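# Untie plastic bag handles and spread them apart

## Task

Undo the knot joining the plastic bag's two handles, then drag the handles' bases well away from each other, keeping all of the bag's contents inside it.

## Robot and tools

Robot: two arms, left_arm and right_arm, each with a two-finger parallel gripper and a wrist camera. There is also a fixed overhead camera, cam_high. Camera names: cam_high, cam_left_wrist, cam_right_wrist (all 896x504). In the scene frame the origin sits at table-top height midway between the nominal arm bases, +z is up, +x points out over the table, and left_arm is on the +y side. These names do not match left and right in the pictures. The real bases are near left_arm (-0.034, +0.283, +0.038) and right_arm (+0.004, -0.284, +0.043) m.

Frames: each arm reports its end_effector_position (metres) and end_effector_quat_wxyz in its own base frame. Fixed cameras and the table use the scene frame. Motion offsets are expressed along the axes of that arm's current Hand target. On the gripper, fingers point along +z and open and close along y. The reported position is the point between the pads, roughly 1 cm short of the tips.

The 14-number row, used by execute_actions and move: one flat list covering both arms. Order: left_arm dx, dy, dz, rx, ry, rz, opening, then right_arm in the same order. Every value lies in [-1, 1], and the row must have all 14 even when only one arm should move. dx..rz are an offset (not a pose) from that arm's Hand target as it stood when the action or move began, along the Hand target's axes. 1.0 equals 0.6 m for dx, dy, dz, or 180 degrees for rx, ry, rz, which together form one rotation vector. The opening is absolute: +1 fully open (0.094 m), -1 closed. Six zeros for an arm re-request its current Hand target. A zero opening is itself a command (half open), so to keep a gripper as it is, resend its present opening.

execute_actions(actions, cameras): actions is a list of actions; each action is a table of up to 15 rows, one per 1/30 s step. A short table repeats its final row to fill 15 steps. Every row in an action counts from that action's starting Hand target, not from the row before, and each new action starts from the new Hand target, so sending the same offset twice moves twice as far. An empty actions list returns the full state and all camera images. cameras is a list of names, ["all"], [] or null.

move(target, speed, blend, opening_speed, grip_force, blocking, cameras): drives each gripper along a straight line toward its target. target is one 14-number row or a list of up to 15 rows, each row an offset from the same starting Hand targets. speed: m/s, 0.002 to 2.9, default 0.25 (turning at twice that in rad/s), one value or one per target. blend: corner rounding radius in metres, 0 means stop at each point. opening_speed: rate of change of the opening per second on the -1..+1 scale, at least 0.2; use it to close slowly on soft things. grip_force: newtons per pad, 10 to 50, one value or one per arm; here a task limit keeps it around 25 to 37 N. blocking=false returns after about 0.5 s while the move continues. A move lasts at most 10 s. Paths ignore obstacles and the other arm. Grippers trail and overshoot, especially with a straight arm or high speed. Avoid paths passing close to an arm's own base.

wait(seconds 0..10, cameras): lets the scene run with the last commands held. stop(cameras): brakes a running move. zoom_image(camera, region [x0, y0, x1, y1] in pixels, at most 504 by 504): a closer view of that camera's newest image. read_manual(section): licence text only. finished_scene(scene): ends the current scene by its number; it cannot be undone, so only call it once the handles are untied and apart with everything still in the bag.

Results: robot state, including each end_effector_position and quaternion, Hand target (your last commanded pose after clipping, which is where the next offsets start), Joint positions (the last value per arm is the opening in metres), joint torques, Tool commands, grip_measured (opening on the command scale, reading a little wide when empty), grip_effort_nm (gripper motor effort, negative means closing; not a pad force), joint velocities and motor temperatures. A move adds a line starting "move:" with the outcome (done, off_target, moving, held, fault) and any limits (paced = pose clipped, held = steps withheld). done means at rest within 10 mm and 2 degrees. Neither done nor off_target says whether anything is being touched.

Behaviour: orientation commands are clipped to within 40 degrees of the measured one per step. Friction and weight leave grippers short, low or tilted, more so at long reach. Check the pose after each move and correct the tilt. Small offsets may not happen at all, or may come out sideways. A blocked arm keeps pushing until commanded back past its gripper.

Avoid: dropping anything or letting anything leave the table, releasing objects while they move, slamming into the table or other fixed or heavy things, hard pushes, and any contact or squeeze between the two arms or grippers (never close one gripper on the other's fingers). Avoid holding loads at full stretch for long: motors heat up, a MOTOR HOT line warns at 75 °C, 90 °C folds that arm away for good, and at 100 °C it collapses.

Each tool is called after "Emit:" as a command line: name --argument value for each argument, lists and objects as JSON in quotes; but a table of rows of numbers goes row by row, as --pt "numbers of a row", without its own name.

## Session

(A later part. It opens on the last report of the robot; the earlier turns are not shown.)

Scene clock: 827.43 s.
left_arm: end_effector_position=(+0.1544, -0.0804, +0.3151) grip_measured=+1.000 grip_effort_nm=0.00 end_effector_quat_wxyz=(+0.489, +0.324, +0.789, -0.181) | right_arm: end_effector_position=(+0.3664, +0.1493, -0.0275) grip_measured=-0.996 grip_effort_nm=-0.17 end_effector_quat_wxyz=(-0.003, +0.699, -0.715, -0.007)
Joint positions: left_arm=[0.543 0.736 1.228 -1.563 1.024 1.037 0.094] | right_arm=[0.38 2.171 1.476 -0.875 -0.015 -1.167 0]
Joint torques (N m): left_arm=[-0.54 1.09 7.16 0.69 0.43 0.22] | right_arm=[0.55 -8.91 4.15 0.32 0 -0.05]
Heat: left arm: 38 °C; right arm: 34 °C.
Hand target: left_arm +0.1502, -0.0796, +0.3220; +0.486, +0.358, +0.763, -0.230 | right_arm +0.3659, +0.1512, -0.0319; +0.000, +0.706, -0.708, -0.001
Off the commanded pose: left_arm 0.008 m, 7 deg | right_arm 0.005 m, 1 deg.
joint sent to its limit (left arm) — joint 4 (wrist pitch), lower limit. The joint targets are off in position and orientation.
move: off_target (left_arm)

Emit:
move --pt "0 0 0 0 0 0 1 0 0 -0.22 0 0 0 -1" --pt "0 0 0 0 0 0 1 0.3 0.1 -0.25 0 0 0 -1" --pt "0.048 0.1825 0.758 -0.210 0.1816 -0.191 0 0.3 0.1 -0.25 0 0 0 -1" --cameras '["all"]' --speed 0.25

Scene clock: 871.47 s.
left_arm: end_effector_position=(+0.4859, -0.3181, +0.0947) grip_measured=+0.003 grip_effort_nm=-0.14 end_effector_quat_wxyz=(+0.249, +0.009, +0.969, -0.001) | right_arm: end_effector_position=(+0.3043, -0.0311, +0.1103) grip_measured=-0.996 grip_effort_nm=-0.17 end_effector_quat_wxyz=(+0.013, +0.697, -0.717, -0.013)
Joint positions: left_arm=[-0.667 2.521 2.472 -1.111 -0.297 -0.587 0.047] | right_arm=[-0.1 1.735 1.433 -1.305 0.003 -1.643 0]
Joint torques (N m): left_arm=[-0.43 -10.78 9.13 0.71 -0.32 0.05] | right_arm=[0.14 -8.92 4.63 0.17 -0.11 -0.17]
Heat: left arm: 38 °C; right arm: 35 °C.
Hand target: left_arm +0.4896, -0.3183, +0.1041; +0.259, +0.000, +0.966, +0.000 | right_arm +0.3055, -0.0289, +0.1179; +0.000, +0.706, -0.708, -0.001
Off the commanded pose: left_arm 0.010 m, 2 deg | right_arm 0.008 m, 3 deg.
move: off_target (right_arm)
camera_calibration:
cam_left_wrist: T_world_to_cam=[[-0.0299291, -0.99948, 0.0120301, -0.306136], [-0.996569, 0.0289085, -0.0775494, 0.54008], [0.0771613, -0.0143098, -0.996916, 0.143986], [0, 0, 0, 1]] pos_world=[0.517955, -0.319529, 0.189108]
cam_right_wrist: T_world_to_cam=[[0.998244, -0.0312096, -0.0503415, -0.298839], [-0.00707957, -0.906695, 0.421728, -0.032112], [-0.0588063, -0.420631, -0.905324, 0.196594], [0, 0, 0, 1]] pos_world=[0.309647, 0.044251, 0.176479]

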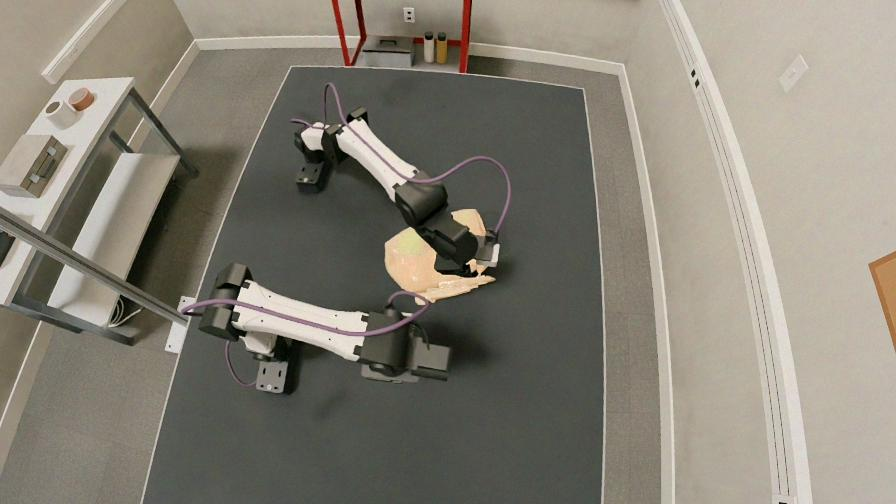

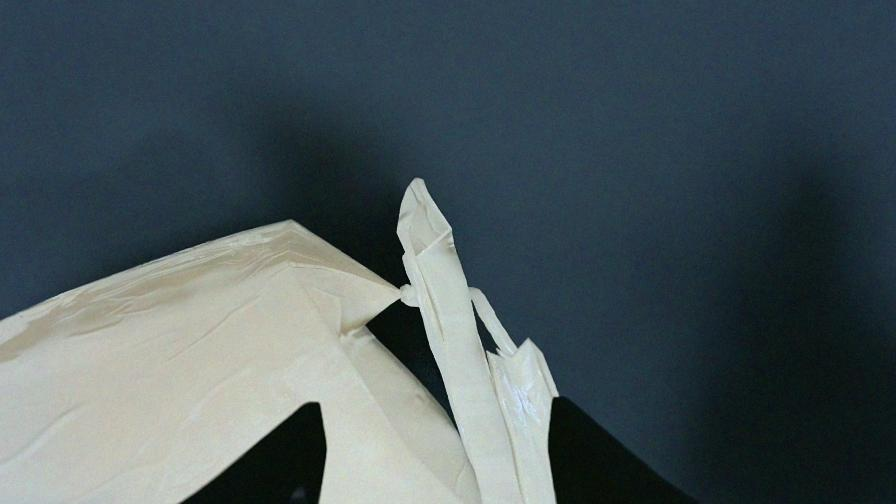

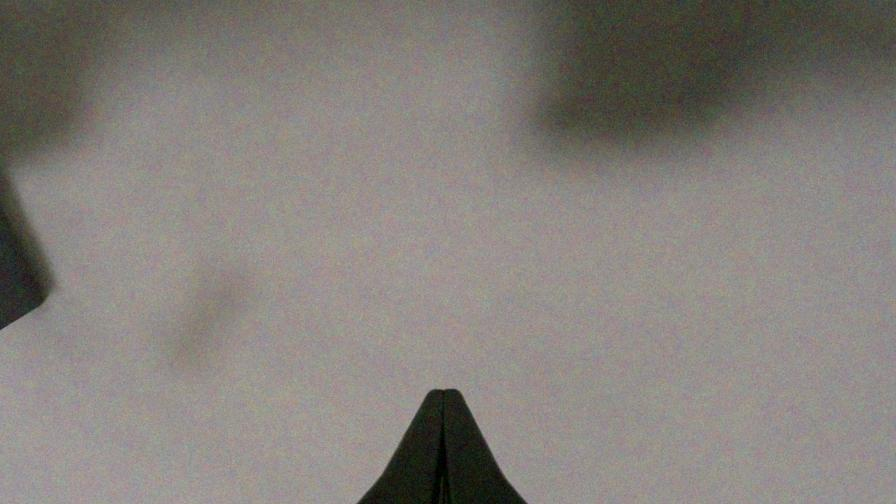

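Emit:
move --target '[0.0295,-0.041,0.116,-0.069,0,-0.12,-0.5,0,0,0,0,0,0,-1]' --cameras '["cam_left_wrist"]' --speed 0.2

Scene clock: 885.63 s.
left_arm: end_effector_position=(+0.4989, -0.3371, +0.0205) grip_measured=-0.497 grip_effort_nm=-0.14 end_effector_quat_wxyz=(+0.273, -0.178, +0.945, +0.016) | right_arm: end_effector_position=(+0.3043, -0.0311, +0.1103) grip_measured=-0.996 grip_effort_nm=-0.17 end_effector_quat_wxyz=(+0.013, +0.697, -0.717, -0.013)
Joint positions: left_arm=[-0.72 2.86 2.825 -1.197 -0.447 -1.014 0.024] | right_arm=[-0.1 1.735 1.433 -1.305 0.003 -1.643 0]
Joint torques (N m): left_arm=[-0.4 -12.16 8.9 0.92 -0.45 0.06] | right_arm=[0.14 -8.99 4.68 0.19 -0.13 -0.18]
Motor temperatures (°C): left_arm=[21 26 39 21 19 17 19] | right_arm=[18 35 32 25 20 17 20]
Heat: left arm: 39 °C; right arm: 35 °C.
Hand target: left_arm +0.5091, -0.3429, +0.0350; +0.253, -0.208, +0.943, +0.056 | right_arm +0.3055, -0.0289, +0.1179; +0.000, +0.706, -0.708, -0.001
Off the commanded pose: left_arm 0.019 m, 6 deg | right_arm 0.008 m, 3 deg.
elbow stopped short (left arm): the move would have taken joint 3 (elbow) straighter than the controller allows.
move: off_target (left_arm, right_arm)
camera_calibration:
cam_left_wrist: T_world_to_cam=[[0.332218, -0.939815, 0.0798727, -0.485771], [-0.931881, -0.340132, -0.126126, 0.392119], [0.145702, -0.0325306, -0.988793, 0.0282567], [0, 0, 0, 1]] pos_world=[0.522673, -0.322243, 0.116196]
Images, in order (width x height): cam_left_wrist 896x504.

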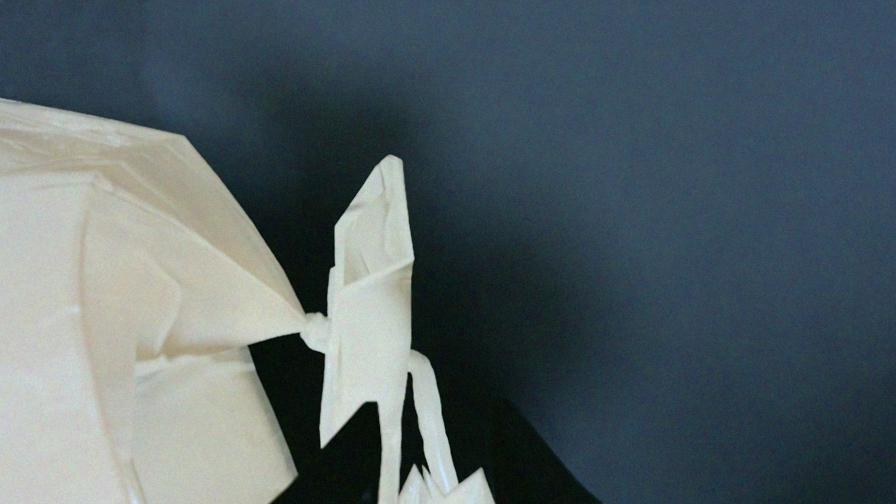

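Emit:
move --target '[0.0517,0.0057,0.052,0,0,0,-0.66,0,0,0,0,0,0,-1]' --cameras '["cam_left_wrist"]' --speed 0.08

Scene clock: 903.17 s.
left_arm: end_effector_position=(+0.4898, -0.3377, -0.0173) grip_measured=-0.657 grip_effort_nm=-0.14 end_effector_quat_wxyz=(+0.258, -0.188, +0.947, +0.036) | right_arm: end_effector_position=(+0.3043, -0.0311, +0.1103) grip_measured=-0.996 grip_effort_nm=-0.17 end_effector_quat_wxyz=(+0.013, +0.697, -0.717, -0.013)
Joint positions: left_arm=[-0.733 2.928 2.825 -1.195 -0.458 -1.061 0.016] | right_arm=[-0.1 1.735 1.433 -1.305 0.003 -1.643 0]
Joint torques (N m): left_arm=[-0.49 -11.79 8.87 0.77 -0.41 0.05] | right_arm=[0.1 -8.81 4.6 0.16 -0.15 -0.17]
Heat: left arm: 38 °C; right arm: 35 °C.
Hand target: left_arm +0.4975, -0.3445, -0.0076; +0.253, -0.208, +0.943, +0.056 | right_arm +0.3055, -0.0289, +0.1179; +0.000, +0.706, -0.708, -0.001
Off the commanded pose: left_arm 0.014 m, 3 deg | right_arm 0.008 m, 3 deg.
elbow stopped short (left arm): the move would have taken joint 3 (elbow) straighter than the controller allows.
move: off_target (left_arm, right_arm)
camera_calibration:
cam_left_wrist: T_world_to_cam=[[0.3627, -0.930991, 0.041285, -0.492937], [-0.925277, -0.365041, -0.102991, 0.367344], [0.110955, -0.000845242, -0.993825, 0.0197979], [0, 0, 0, 1]] pos_world=[0.516486, -0.324808, 0.0778598]
Images, in order (width x height): cam_left_wrist 896x504.

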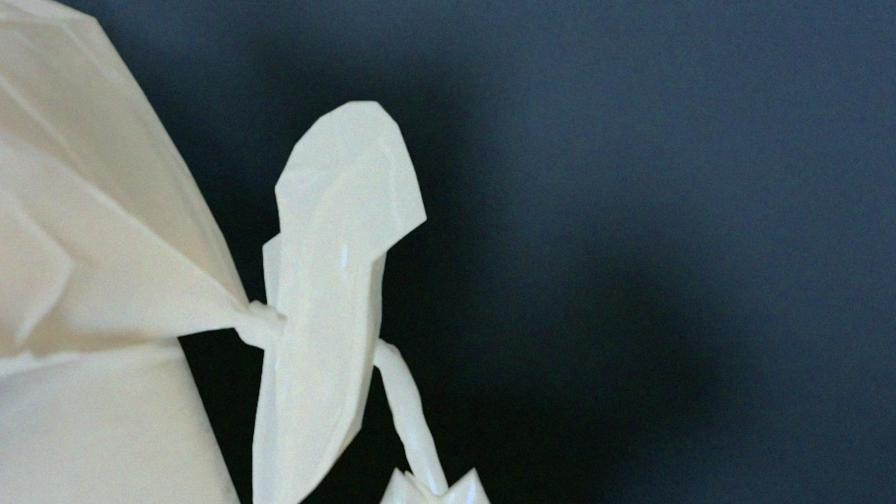

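Emit:
move --target '[0.004,0,0.006,0,0,0,-1,0,0,0,0,0,0,-1]' --cameras '["cam_left_wrist"]' --opening_speed 0.4

Scene clock: 908.93 s.
left_arm: end_effector_position=(+0.4903, -0.3367, -0.0181) grip_measured=-0.898 grip_effort_nm=-0.58 end_effector_quat_wxyz=(+0.259, -0.190, +0.946, +0.037) | right_arm: end_effector_position=(+0.3043, -0.0311, +0.1103) grip_measured=-0.996 grip_effort_nm=-0.17 end_effector_quat_wxyz=(+0.013, +0.697, -0.717, -0.013)
Joint positions: left_arm=[-0.732 2.929 2.825 -1.195 -0.459 -1.064 0.005] | right_arm=[-0.1 1.735 1.433 -1.305 0.003 -1.643 0]
Joint torques (N m): left_arm=[-0.53 -11.23 8.87 0.8 -0.39 0.05] | right_arm=[0.13 -8.69 4.71 0.15 -0.13 -0.2]
Heat: left arm: 38 °C; right arm: 35 °C.
Hand target: left_arm +0.4972, -0.3447, -0.0119; +0.253, -0.208, +0.943, +0.056 | right_arm +0.3055, -0.0289, +0.1179; +0.000, +0.706, -0.708, -0.001
Off the commanded pose: left_arm 0.012 m, 3 deg | right_arm 0.008 m, 3 deg.
elbow stopped short (left arm): the move would have taken joint 3 (elbow) straighter than the controller allows.
move: off_target (left_arm, right_arm)
camera_calibration:
cam_left_wrist: T_world_to_cam=[[0.366874, -0.929373, 0.0408496, -0.493535], [-0.923579, -0.369141, -0.103616, 0.365906], [0.111377, 0.000286322, -0.993778, 0.0191045], [0, 0, 0, 1]] pos_world=[0.51688, -0.323612, 0.0770602]
Images, in order (width x height): cam_left_wrist 896x504.

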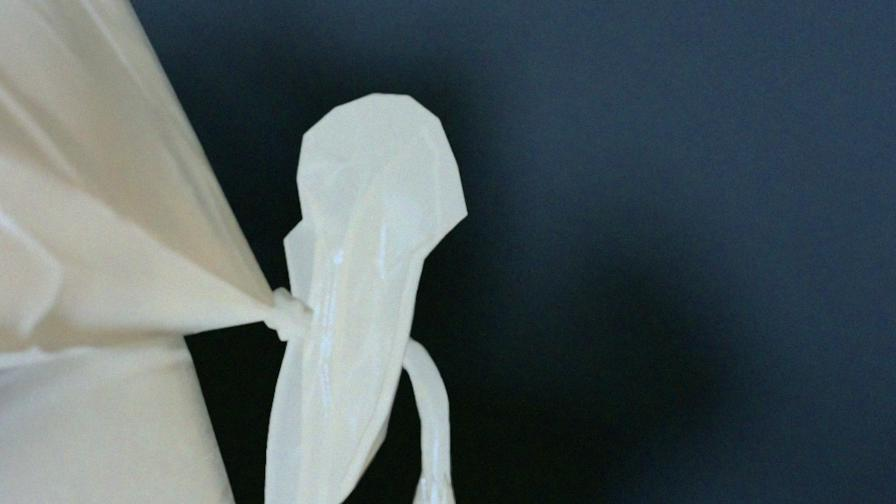

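Emit:
move --target '[-0.15,0.198,-0.36,0,0,0,-1,0,0,0,0,0,0,-1]' --cameras '["all"]' --speed 0.12

Scene clock: 926.97 s.
left_arm: end_effector_position=(+0.4245, -0.2564, +0.1956) grip_measured=-0.898 grip_effort_nm=-0.58 end_effector_quat_wxyz=(+0.256, -0.204, +0.944, +0.047) | right_arm: end_effector_position=(+0.3043, -0.0311, +0.1103) grip_measured=-0.996 grip_effort_nm=-0.17 end_effector_quat_wxyz=(+0.013, +0.697, -0.717, -0.013)
Joint positions: left_arm=[-0.701 2.366 2.618 -1.563 -0.464 -1.064 0.005] | right_arm=[-0.1 1.735 1.433 -1.305 0.003 -1.643 0]
Joint torques (N m): left_arm=[0.4 -13.9 5.24 0.47 -0.32 0.23] | right_arm=[0.16 -8.9 4.51 0.18 -0.11 -0.2]
Motor temperatures (°C): left_arm=[21 35 38 21 19 17 19] | right_arm=[18 35 31 24 20 17 20]
Heat: left arm: 38 °C; right arm: 35 °C.
Hand target: left_arm +0.4197, -0.2495, +0.2201; +0.253, -0.208, +0.943, +0.056 | right_arm +0.3055, -0.0289, +0.1179; +0.000, +0.706, -0.708, -0.001
Off the commanded pose: left_arm 0.026 m, 1 deg | right_arm 0.008 m, 3 deg.
joint sent to its limit (left arm) — joint 4 (wrist pitch), lower limit. The joint targets are off in position, not in orientation.
move: off_target (left_arm, right_arm)
camera_calibration:
cam_left_wrist: T_world_to_cam=[[0.396534, -0.917598, 0.0278534, -0.410611], [-0.912018, -0.397224, -0.102158, 0.34446], [0.104804, 0.0151064, -0.994378, 0.245432], [0, 0, 0, 1]] pos_world=[0.451253, -0.243656, 0.290679]
cam_right_wrist: T_world_to_cam=[[0.998244, -0.0312096, -0.0503415, -0.298839], [-0.00707957, -0.906695, 0.421728, -0.032112], [-0.0588063, -0.420631, -0.905324, 0.196594], [0, 0, 0, 1]] pos_world=[0.309647, 0.044251, 0.176479]

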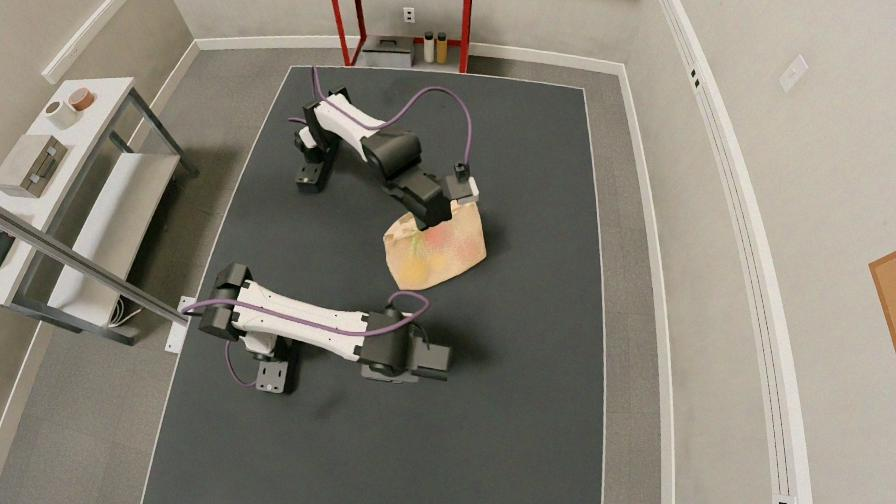

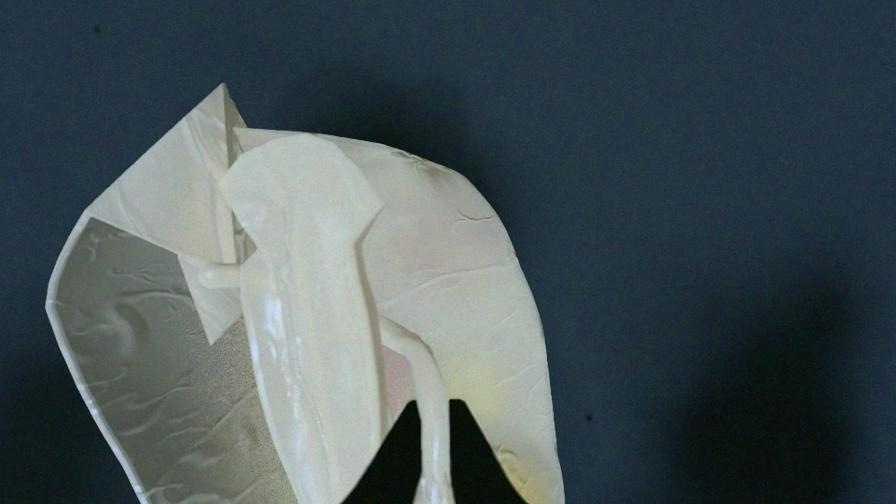

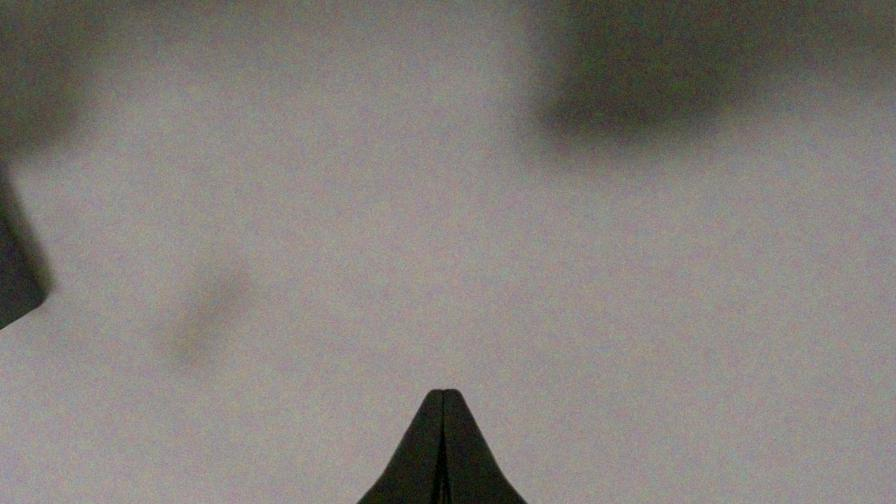

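Emit:
move --target '[0,0,0,0,0,0,-1,-0.33,0.108,-0.217,0.130,-0.131,0.487,0]' --cameras '["all"]' --speed 0.25

Emit:
zoom_image --camera "cam_high" --region '[350, 180, 530, 320]'

Scene clock: 943.03 s.
left_arm: end_effector_position=(+0.4245, -0.2564, +0.1956) grip_measured=-0.898 grip_effort_nm=-0.58 end_effector_quat_wxyz=(+0.256, -0.204, +0.944, +0.047) | right_arm: end_effector_position=(+0.2407, +0.1685, +0.2385) grip_measured=-0.002 grip_effort_nm=0.14 end_effector_quat_wxyz=(+0.249, -0.007, +0.969, -0.001)
Joint positions: left_arm=[-0.701 2.366 2.618 -1.563 -0.464 -1.064 0.005] | right_arm=[0.821 1.372 1.488 -1.328 0.359 0.739 0.047]
Joint torques (N m): left_arm=[0.4 -13.87 5.23 0.47 -0.32 0.23] | right_arm=[0.42 -3.52 7.8 0.7 0.24 0.16]
Heat: left arm: 37 °C; right arm: 34 °C.
Hand target: left_arm +0.4197, -0.2495, +0.2201; +0.253, -0.208, +0.943, +0.056 | right_arm +0.2412, +0.1692, +0.2483; +0.258, +0.001, +0.966, +0.001
Off the commanded pose: left_arm 0.026 m, 1 deg | right_arm 0.010 m, 2 deg.
joint sent to its limit (left arm) — joint 4 (wrist pitch), lower limit. The joint targets are off in position, not in orientation.
move: off_target (left_arm)
camera_calibration:
cam_left_wrist: T_world_to_cam=[[0.396534, -0.917598, 0.0278534, -0.410611], [-0.912018, -0.397224, -0.102158, 0.34446], [0.104804, 0.0151064, -0.994378, 0.245432], [0, 0, 0, 1]] pos_world=[0.451253, -0.243656, 0.290679]
cam_right_wrist: T_world_to_cam=[[0.0169136, -0.999833, -0.00689432, 0.166424], [-0.997603, -0.0164123, -0.0672167, 0.29932], [0.0670923, 0.00801467, -0.997715, 0.312319], [0, 0, 0, 1]] pos_world=[0.274834, 0.168805, 0.332872]

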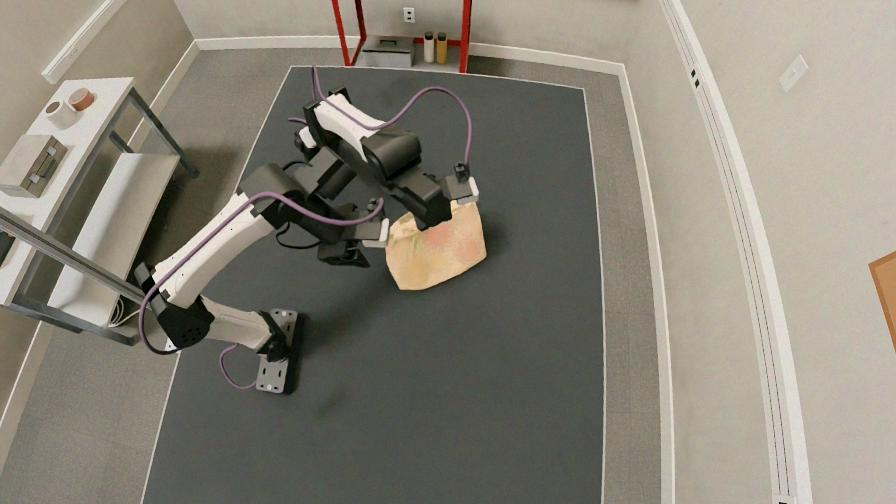

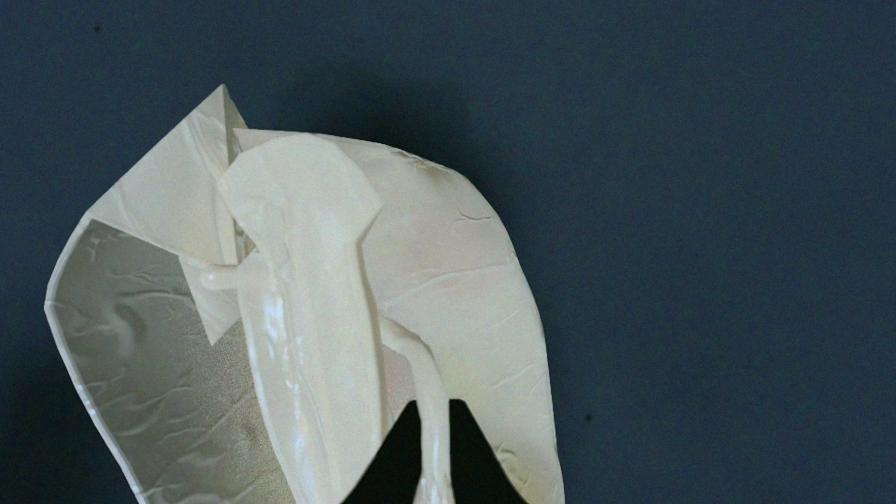

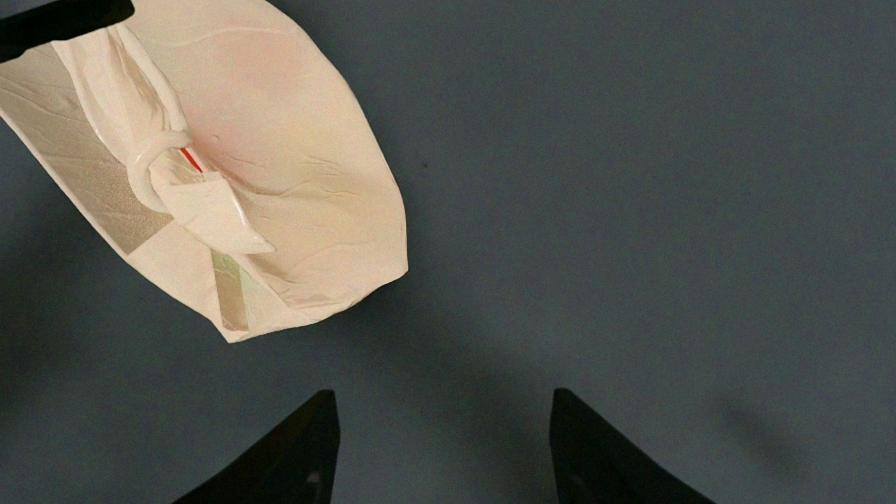

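Scaled by 2.800 from the camera's 896x504 image, which has a finer 1280x720 frame.

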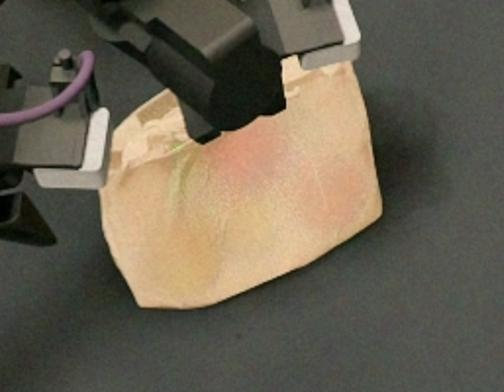

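Emit:
zoom_image --camera "cam_right_wrist" --region '[0, 0, 420, 350]'

Scaled by 1.200 from the camera's 896x504 image, which has a finer 1280x720 frame.

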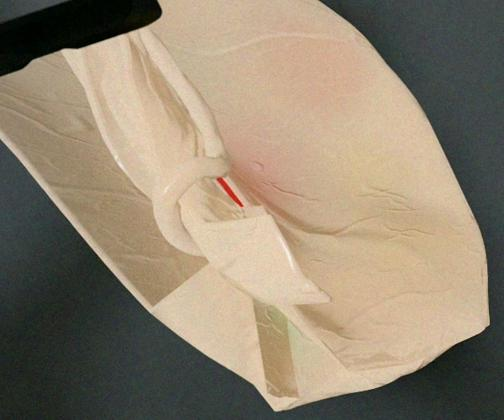

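Emit:
move --target '[0,0,0,0,0,0,-1,0.028,0.165,0.118,0,0,0,0]' --cameras '["cam_right_wrist","cam_left_wrist"]' --speed 0.2

Scene clock: 993.73 s.
left_arm: end_effector_position=(+0.4245, -0.2564, +0.1956) grip_measured=-0.898 grip_effort_nm=-0.58 end_effector_quat_wxyz=(+0.256, -0.204, +0.944, +0.047) | right_arm: end_effector_position=(+0.2390, +0.1767, +0.2315) grip_measured=-0.002 grip_effort_nm=0.15 end_effector_quat_wxyz=(+0.242, -0.015, +0.970, -0.009)
Joint positions: left_arm=[-0.701 2.366 2.618 -1.563 -0.464 -1.064 0.005] | right_arm=[0.848 1.399 1.488 -1.328 0.367 0.756 0.047]
Joint torques (N m): left_arm=[0.42 -13.89 5.23 0.47 -0.33 0.23] | right_arm=[-0.27 -5.11 5.74 0.88 0.18 0.01]
Motor temperatures (°C): left_arm=[21 43 35 20 19 17 19] | right_arm=[18 30 34 24 20 17 20]
Heat: left arm: 43 °C; right arm: 34 °C.
Hand target: left_arm +0.4197, -0.2495, +0.2201; +0.253, -0.208, +0.943, +0.056 | right_arm +0.2397, +0.1760, +0.2378; +0.252, -0.011, +0.968, -0.001 (not the last commanded pose)
Off the commanded pose: left_arm 0.026 m, 1 deg | right_arm 0.108 m, 3 deg.
joint sent to its limit (left arm) — joint 4 (wrist pitch), lower limit. The joint targets are off in position, not in orientation.
move: held (right_arm; a check stopped the path), off_target (left_arm); limits=held
pose unreachable (right arm): on one or more control steps of this call, first in action 0 (counted from 0), this arm could not follow its commanded pose, so it was not sent that pose on those steps. It may still have moved: this result reports where it is.
cause: moving toward the commanded pose would bring a part of the arm too close to another arm (this arm's wrist camera and the left arm's wrist (the part past joint 5), 15 mm apart when this arm was first held).
camera_calibration:
cam_left_wrist: T_world_to_cam=[[0.396534, -0.917598, 0.0278534, -0.410611], [-0.912018, -0.397224, -0.102158, 0.34446], [0.104804, 0.0151064, -0.994378, 0.245432], [0, 0, 0, 1]] pos_world=[0.451253, -0.243656, 0.290679]
cam_right_wrist: T_world_to_cam=[[0.0270962, -0.999581, 0.0101667, 0.168145], [-0.998175, -0.0276043, -0.0537089, 0.296277], [0.053967, -0.00869288, -0.998505, 0.311703], [0, 0, 0, 1]] pos_world=[0.274359, 0.178962, 0.325441]
Images, in order (width x height): cam_left_wrist 896x504, cam_right_wrist 896x504.

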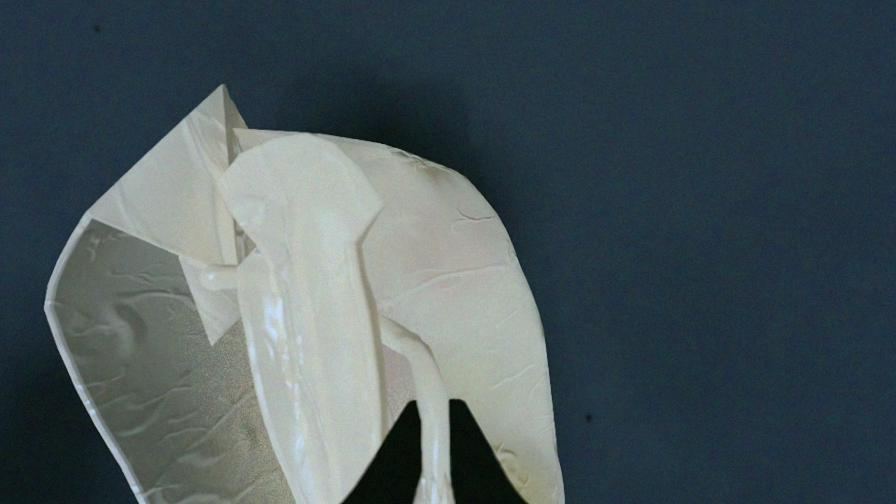

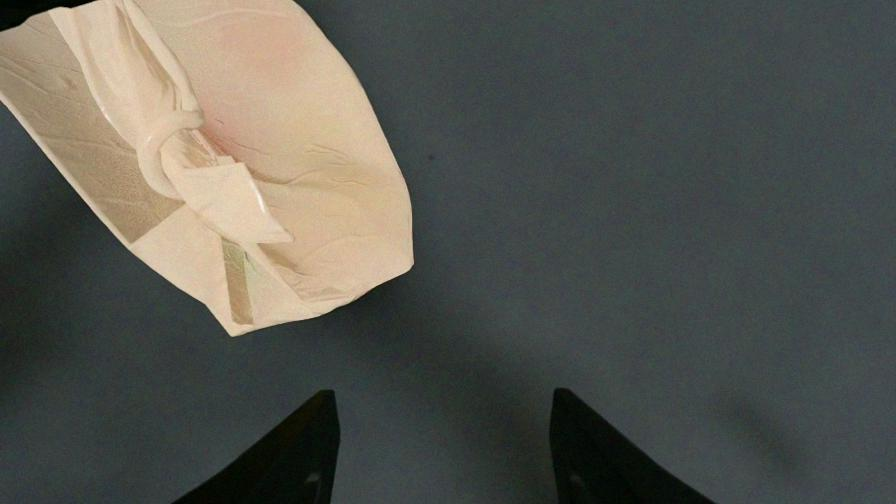

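Emit:
move --target '[-0.115,0.025,0.009,0.194,0,0.336,-1,0,0,0,0,0,0,0]' --cameras '["all"]' --speed 0.12

Scene clock: 1011.73 s.
left_arm: end_effector_position=(+0.4707, -0.2094, +0.2435) grip_measured=-0.898 grip_effort_nm=-0.58 end_effector_quat_wxyz=(+0.238, +0.364, +0.896, -0.093) | right_arm: end_effector_position=(+0.2390, +0.1767, +0.2315) grip_measured=-0.002 grip_effort_nm=0.15 end_effector_quat_wxyz=(+0.242, -0.015, +0.970, -0.009)
Joint positions: left_arm=[-0.353 2.332 2.758 -1.514 0.196 0.37 0.005] | right_arm=[0.848 1.399 1.488 -1.328 0.367 0.756 0.047]
Joint torques (N m): left_arm=[0.35 -9.05 7.75 0.81 0.36 0.23] | right_arm=[-0.21 -5 5.65 0.88 0.18 0.02]
Heat: left arm: 43 °C; right arm: 33 °C.
Hand target: left_arm +0.4700, -0.2095, +0.2499; +0.240, +0.369, +0.893, -0.099 | right_arm +0.2397, +0.1760, +0.2378; +0.252, -0.011, +0.968, -0.001
Off the commanded pose: left_arm 0.006 m, 1 deg | right_arm 0.006 m, 2 deg.
move: done
camera_calibration:
cam_left_wrist: T_world_to_cam=[[-0.704717, -0.709461, 0.00629741, 0.180077], [-0.706849, 0.701303, -0.0924022, 0.54128], [0.0611394, -0.0695687, -0.995702, 0.290679], [0, 0, 0, 1]] pos_world=[0.491735, -0.231621, 0.338311]
cam_right_wrist: T_world_to_cam=[[0.0270962, -0.999581, 0.0101667, 0.168145], [-0.998175, -0.0276043, -0.0537089, 0.296277], [0.053967, -0.00869288, -0.998505, 0.311703], [0, 0, 0, 1]] pos_world=[0.274359, 0.178962, 0.325441]

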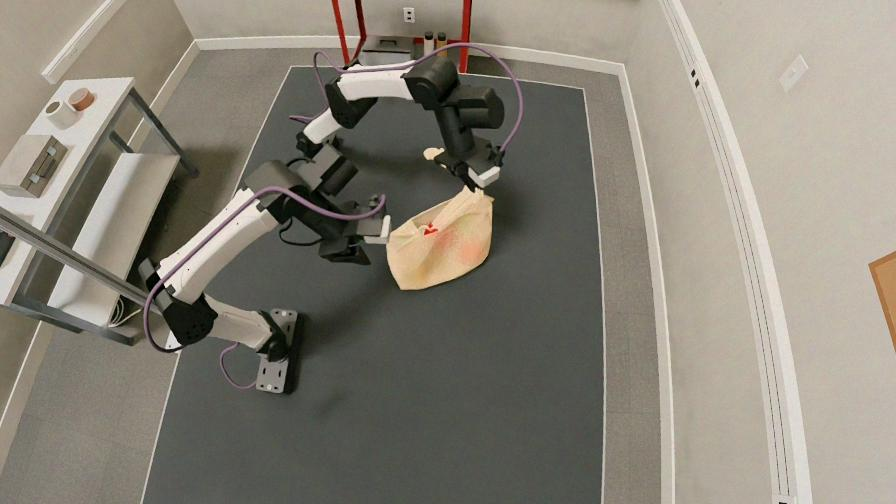

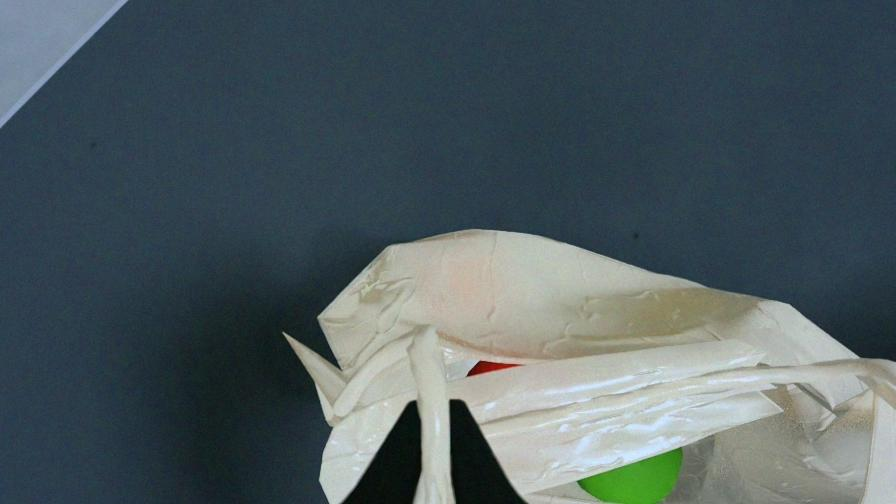

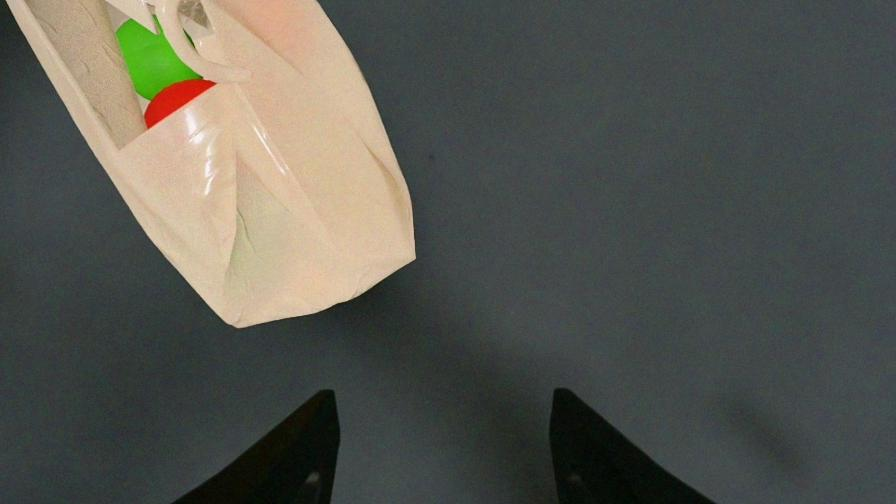

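Emit:
zoom_image --camera "cam_left_wrist" --region '[270, 220, 770, 504]'

Emit:
zoom_image --camera "cam_left_wrist" --region '[560, 260, 896, 504]'

Emit:
zoom_image --camera "cam_right_wrist" --region '[0, 0, 300, 180]'

Emit:
zoom_image --camera "cam_high" --region '[370, 130, 530, 300]'

Scaled by 1.008 from the camera's 896x504 image, which has a finer 1280x720 frame.

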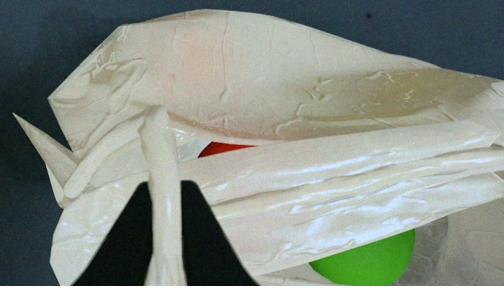

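Scaled by 1.500 from the camera's 896x504 image, which has a finer 1280x720 frame.

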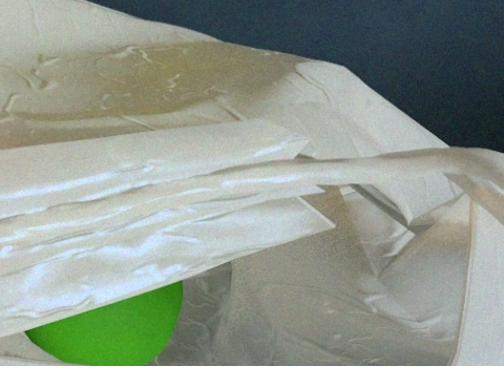

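Scaled by 1.680 from the camera's 896x504 image, which has a finer 1280x720 frame.

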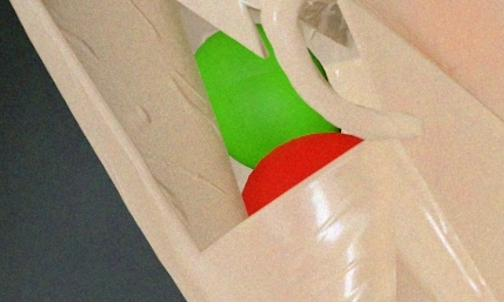

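Scaled by 2.965 from the camera's 896x504 image, which has a finer 1280x720 frame.

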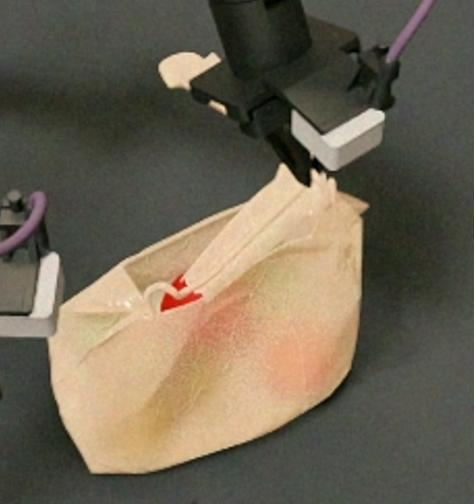

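Emit:
move --target '[-0.08,0.16,-0.12,0,0,0,-1,0,0,0,0,0,0,0]' --cameras '["all"]' --speed 0.12

Emit:
zoom_image --camera "cam_high" --region '[370, 100, 550, 290]'

Scene clock: 1058.77 s.
left_arm: end_effector_position=(+0.5378, -0.1442, +0.2836) grip_measured=-0.898 grip_effort_nm=-0.58 end_effector_quat_wxyz=(+0.360, +0.321, +0.872, -0.087) | right_arm: end_effector_position=(+0.2390, +0.1767, +0.2315) grip_measured=-0.002 grip_effort_nm=0.14 end_effector_quat_wxyz=(+0.242, -0.015, +0.970, -0.009)
Joint positions: left_arm=[-0.175 2.355 2.831 -1.333 0.282 0.425 0.005] | right_arm=[0.848 1.399 1.488 -1.328 0.367 0.756 0.047]
Joint torques (N m): left_arm=[0.18 -13.98 7.6 1.78 0.39 0.18] | right_arm=[-0.42 -5.07 5.61 0.83 0.21 -0.01]
Motor temperatures (°C): left_arm=[21 38 35 21 19 17 20] | right_arm=[18 29 32 25 20 17 20]
Heat: left arm: 38 °C; right arm: 32 °C.
Hand target: left_arm +0.5417, -0.1455, +0.3363; +0.240, +0.369, +0.893, -0.099 | right_arm +0.2397, +0.1760, +0.2378; +0.252, -0.011, +0.968, -0.001
Off the commanded pose: left_arm 0.053 m, 15 deg | right_arm 0.006 m, 2 deg.
elbow stopped short (left arm): the move would have taken joint 3 (elbow) straighter than the controller allows.
move: off_target (left_arm)
camera_calibration:
cam_left_wrist: T_world_to_cam=[[-0.635062, -0.769395, -0.0687576, 0.248571], [-0.715748, 0.619577, -0.322226, 0.604855], [0.29052, -0.15542, -0.944163, 0.180693], [0, 0, 0, 1]] pos_world=[0.538286, -0.155422, 0.382594]
cam_right_wrist: T_world_to_cam=[[0.0270962, -0.999581, 0.0101667, 0.168145], [-0.998175, -0.0276043, -0.0537089, 0.296277], [0.053967, -0.00869288, -0.998505, 0.311703], [0, 0, 0, 1]] pos_world=[0.274359, 0.178962, 0.325441]

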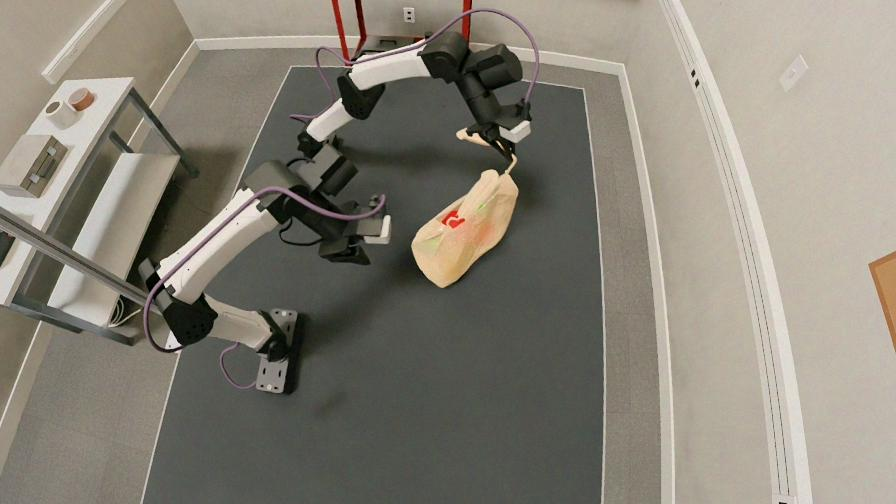

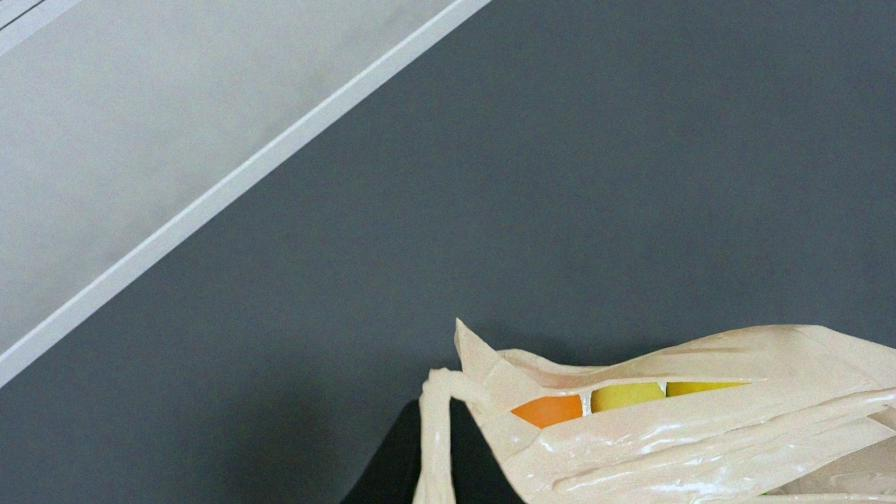

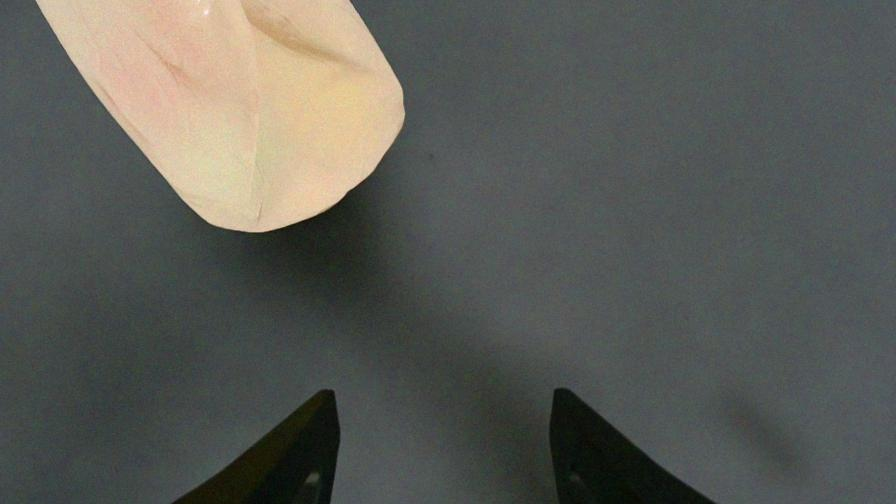

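Scaled by 2.653 from the camera's 896x504 image, which has a finer 1280x720 frame.

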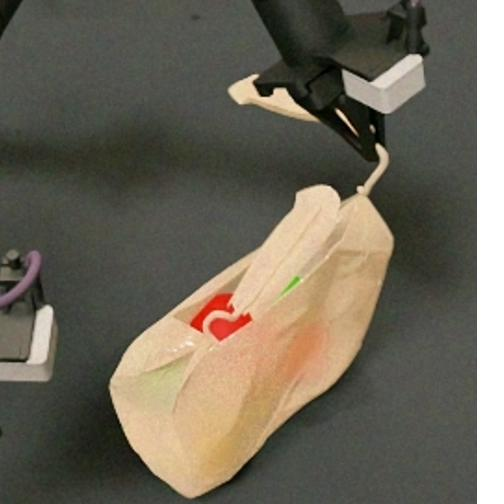

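Emit:
move --target '[0.158,-0.079,0.23,0,0,0,-1,0,0,0,0,0,0,0]' --cameras '["all"]' --speed 0.1

Emit:
zoom_image --camera "cam_high" --region '[370, 120, 550, 310]'

Scene clock: 1075.70 s.
left_arm: end_effector_position=(+0.4929, -0.1677, +0.1568) grip_measured=-0.898 grip_effort_nm=-0.58 end_effector_quat_wxyz=(+0.213, +0.361, +0.901, -0.109) | right_arm: end_effector_position=(+0.2390, +0.1767, +0.2315) grip_measured=-0.002 grip_effort_nm=0.14 end_effector_quat_wxyz=(+0.242, -0.015, +0.970, -0.009)
Joint positions: left_arm=[-0.238 2.208 2.181 -1.14 0.272 0.468 0.005] | right_arm=[0.848 1.399 1.488 -1.328 0.367 0.756 0.047]
Joint torques (N m): left_arm=[-0.49 -11.64 5.09 1.21 0.1 0.23] | right_arm=[-0.29 -5.12 5.72 0.81 0.23 -0.01]
Heat: left arm: 40 °C; right arm: 32 °C.
Hand target: left_arm +0.4991, -0.1699, +0.1694; +0.240, +0.369, +0.893, -0.099 | right_arm +0.2397, +0.1760, +0.2378; +0.252, -0.011, +0.968, -0.001
Off the commanded pose: left_arm 0.014 m, 4 deg | right_arm 0.006 m, 2 deg.
move: off_target (left_arm)
camera_calibration:
cam_left_wrist: T_world_to_cam=[[-0.705744, -0.706156, 0.0571853, 0.218935], [-0.708467, 0.703448, -0.0568812, 0.515345], [-0.0000598878, -0.0806575, -0.996742, 0.234421], [0, 0, 0, 1]] pos_world=[0.519631, -0.189008, 0.250451]
cam_right_wrist: T_world_to_cam=[[0.0270962, -0.999581, 0.0101667, 0.168145], [-0.998175, -0.0276043, -0.0537089, 0.296277], [0.053967, -0.00869288, -0.998505, 0.311703], [0, 0, 0, 1]] pos_world=[0.274359, 0.178962, 0.325441]

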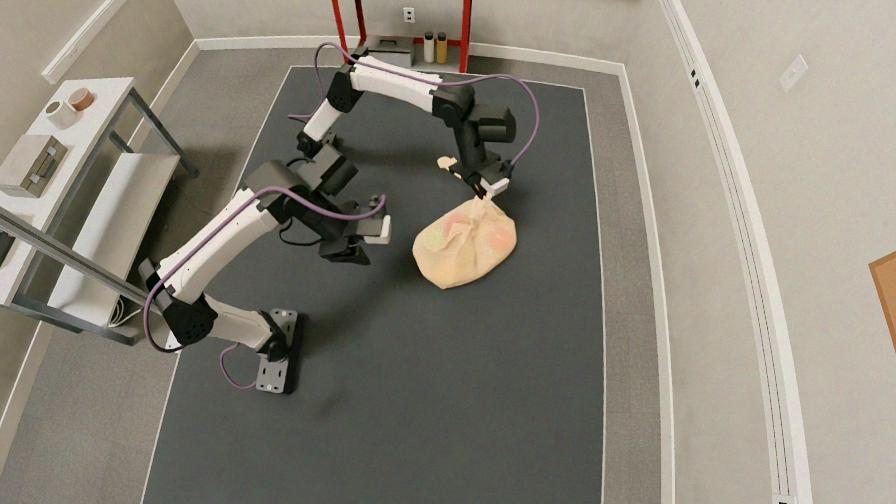

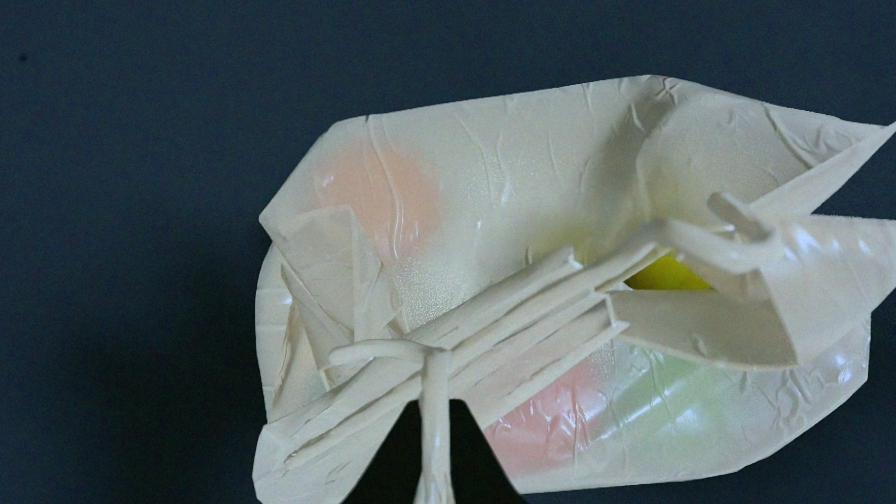

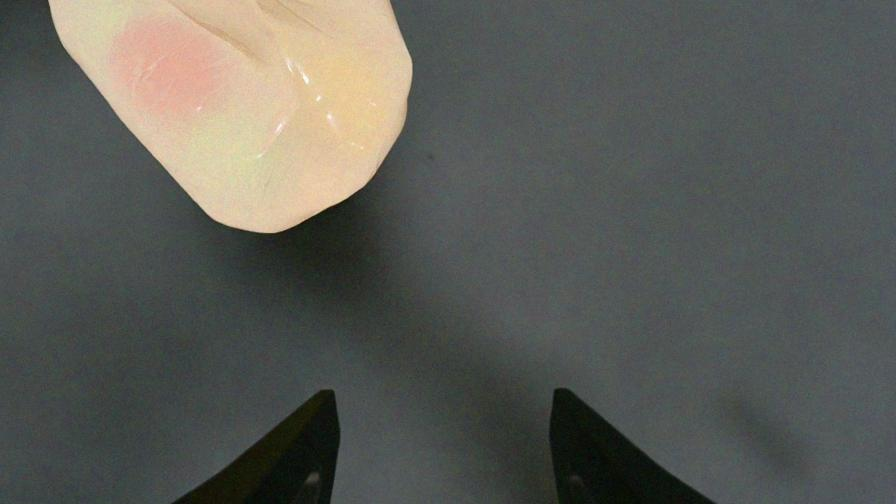

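Scaled by 2.653 from the camera's 896x504 image, which has a finer 1280x720 frame.

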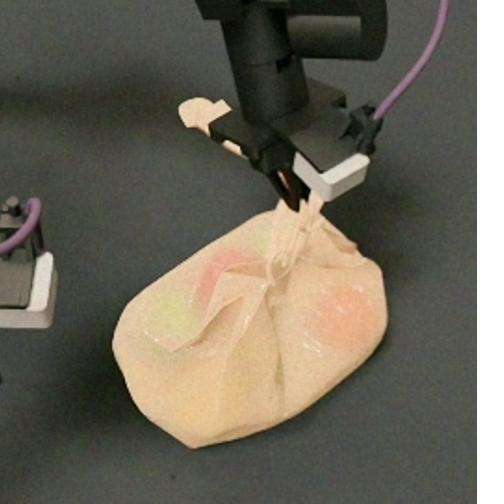

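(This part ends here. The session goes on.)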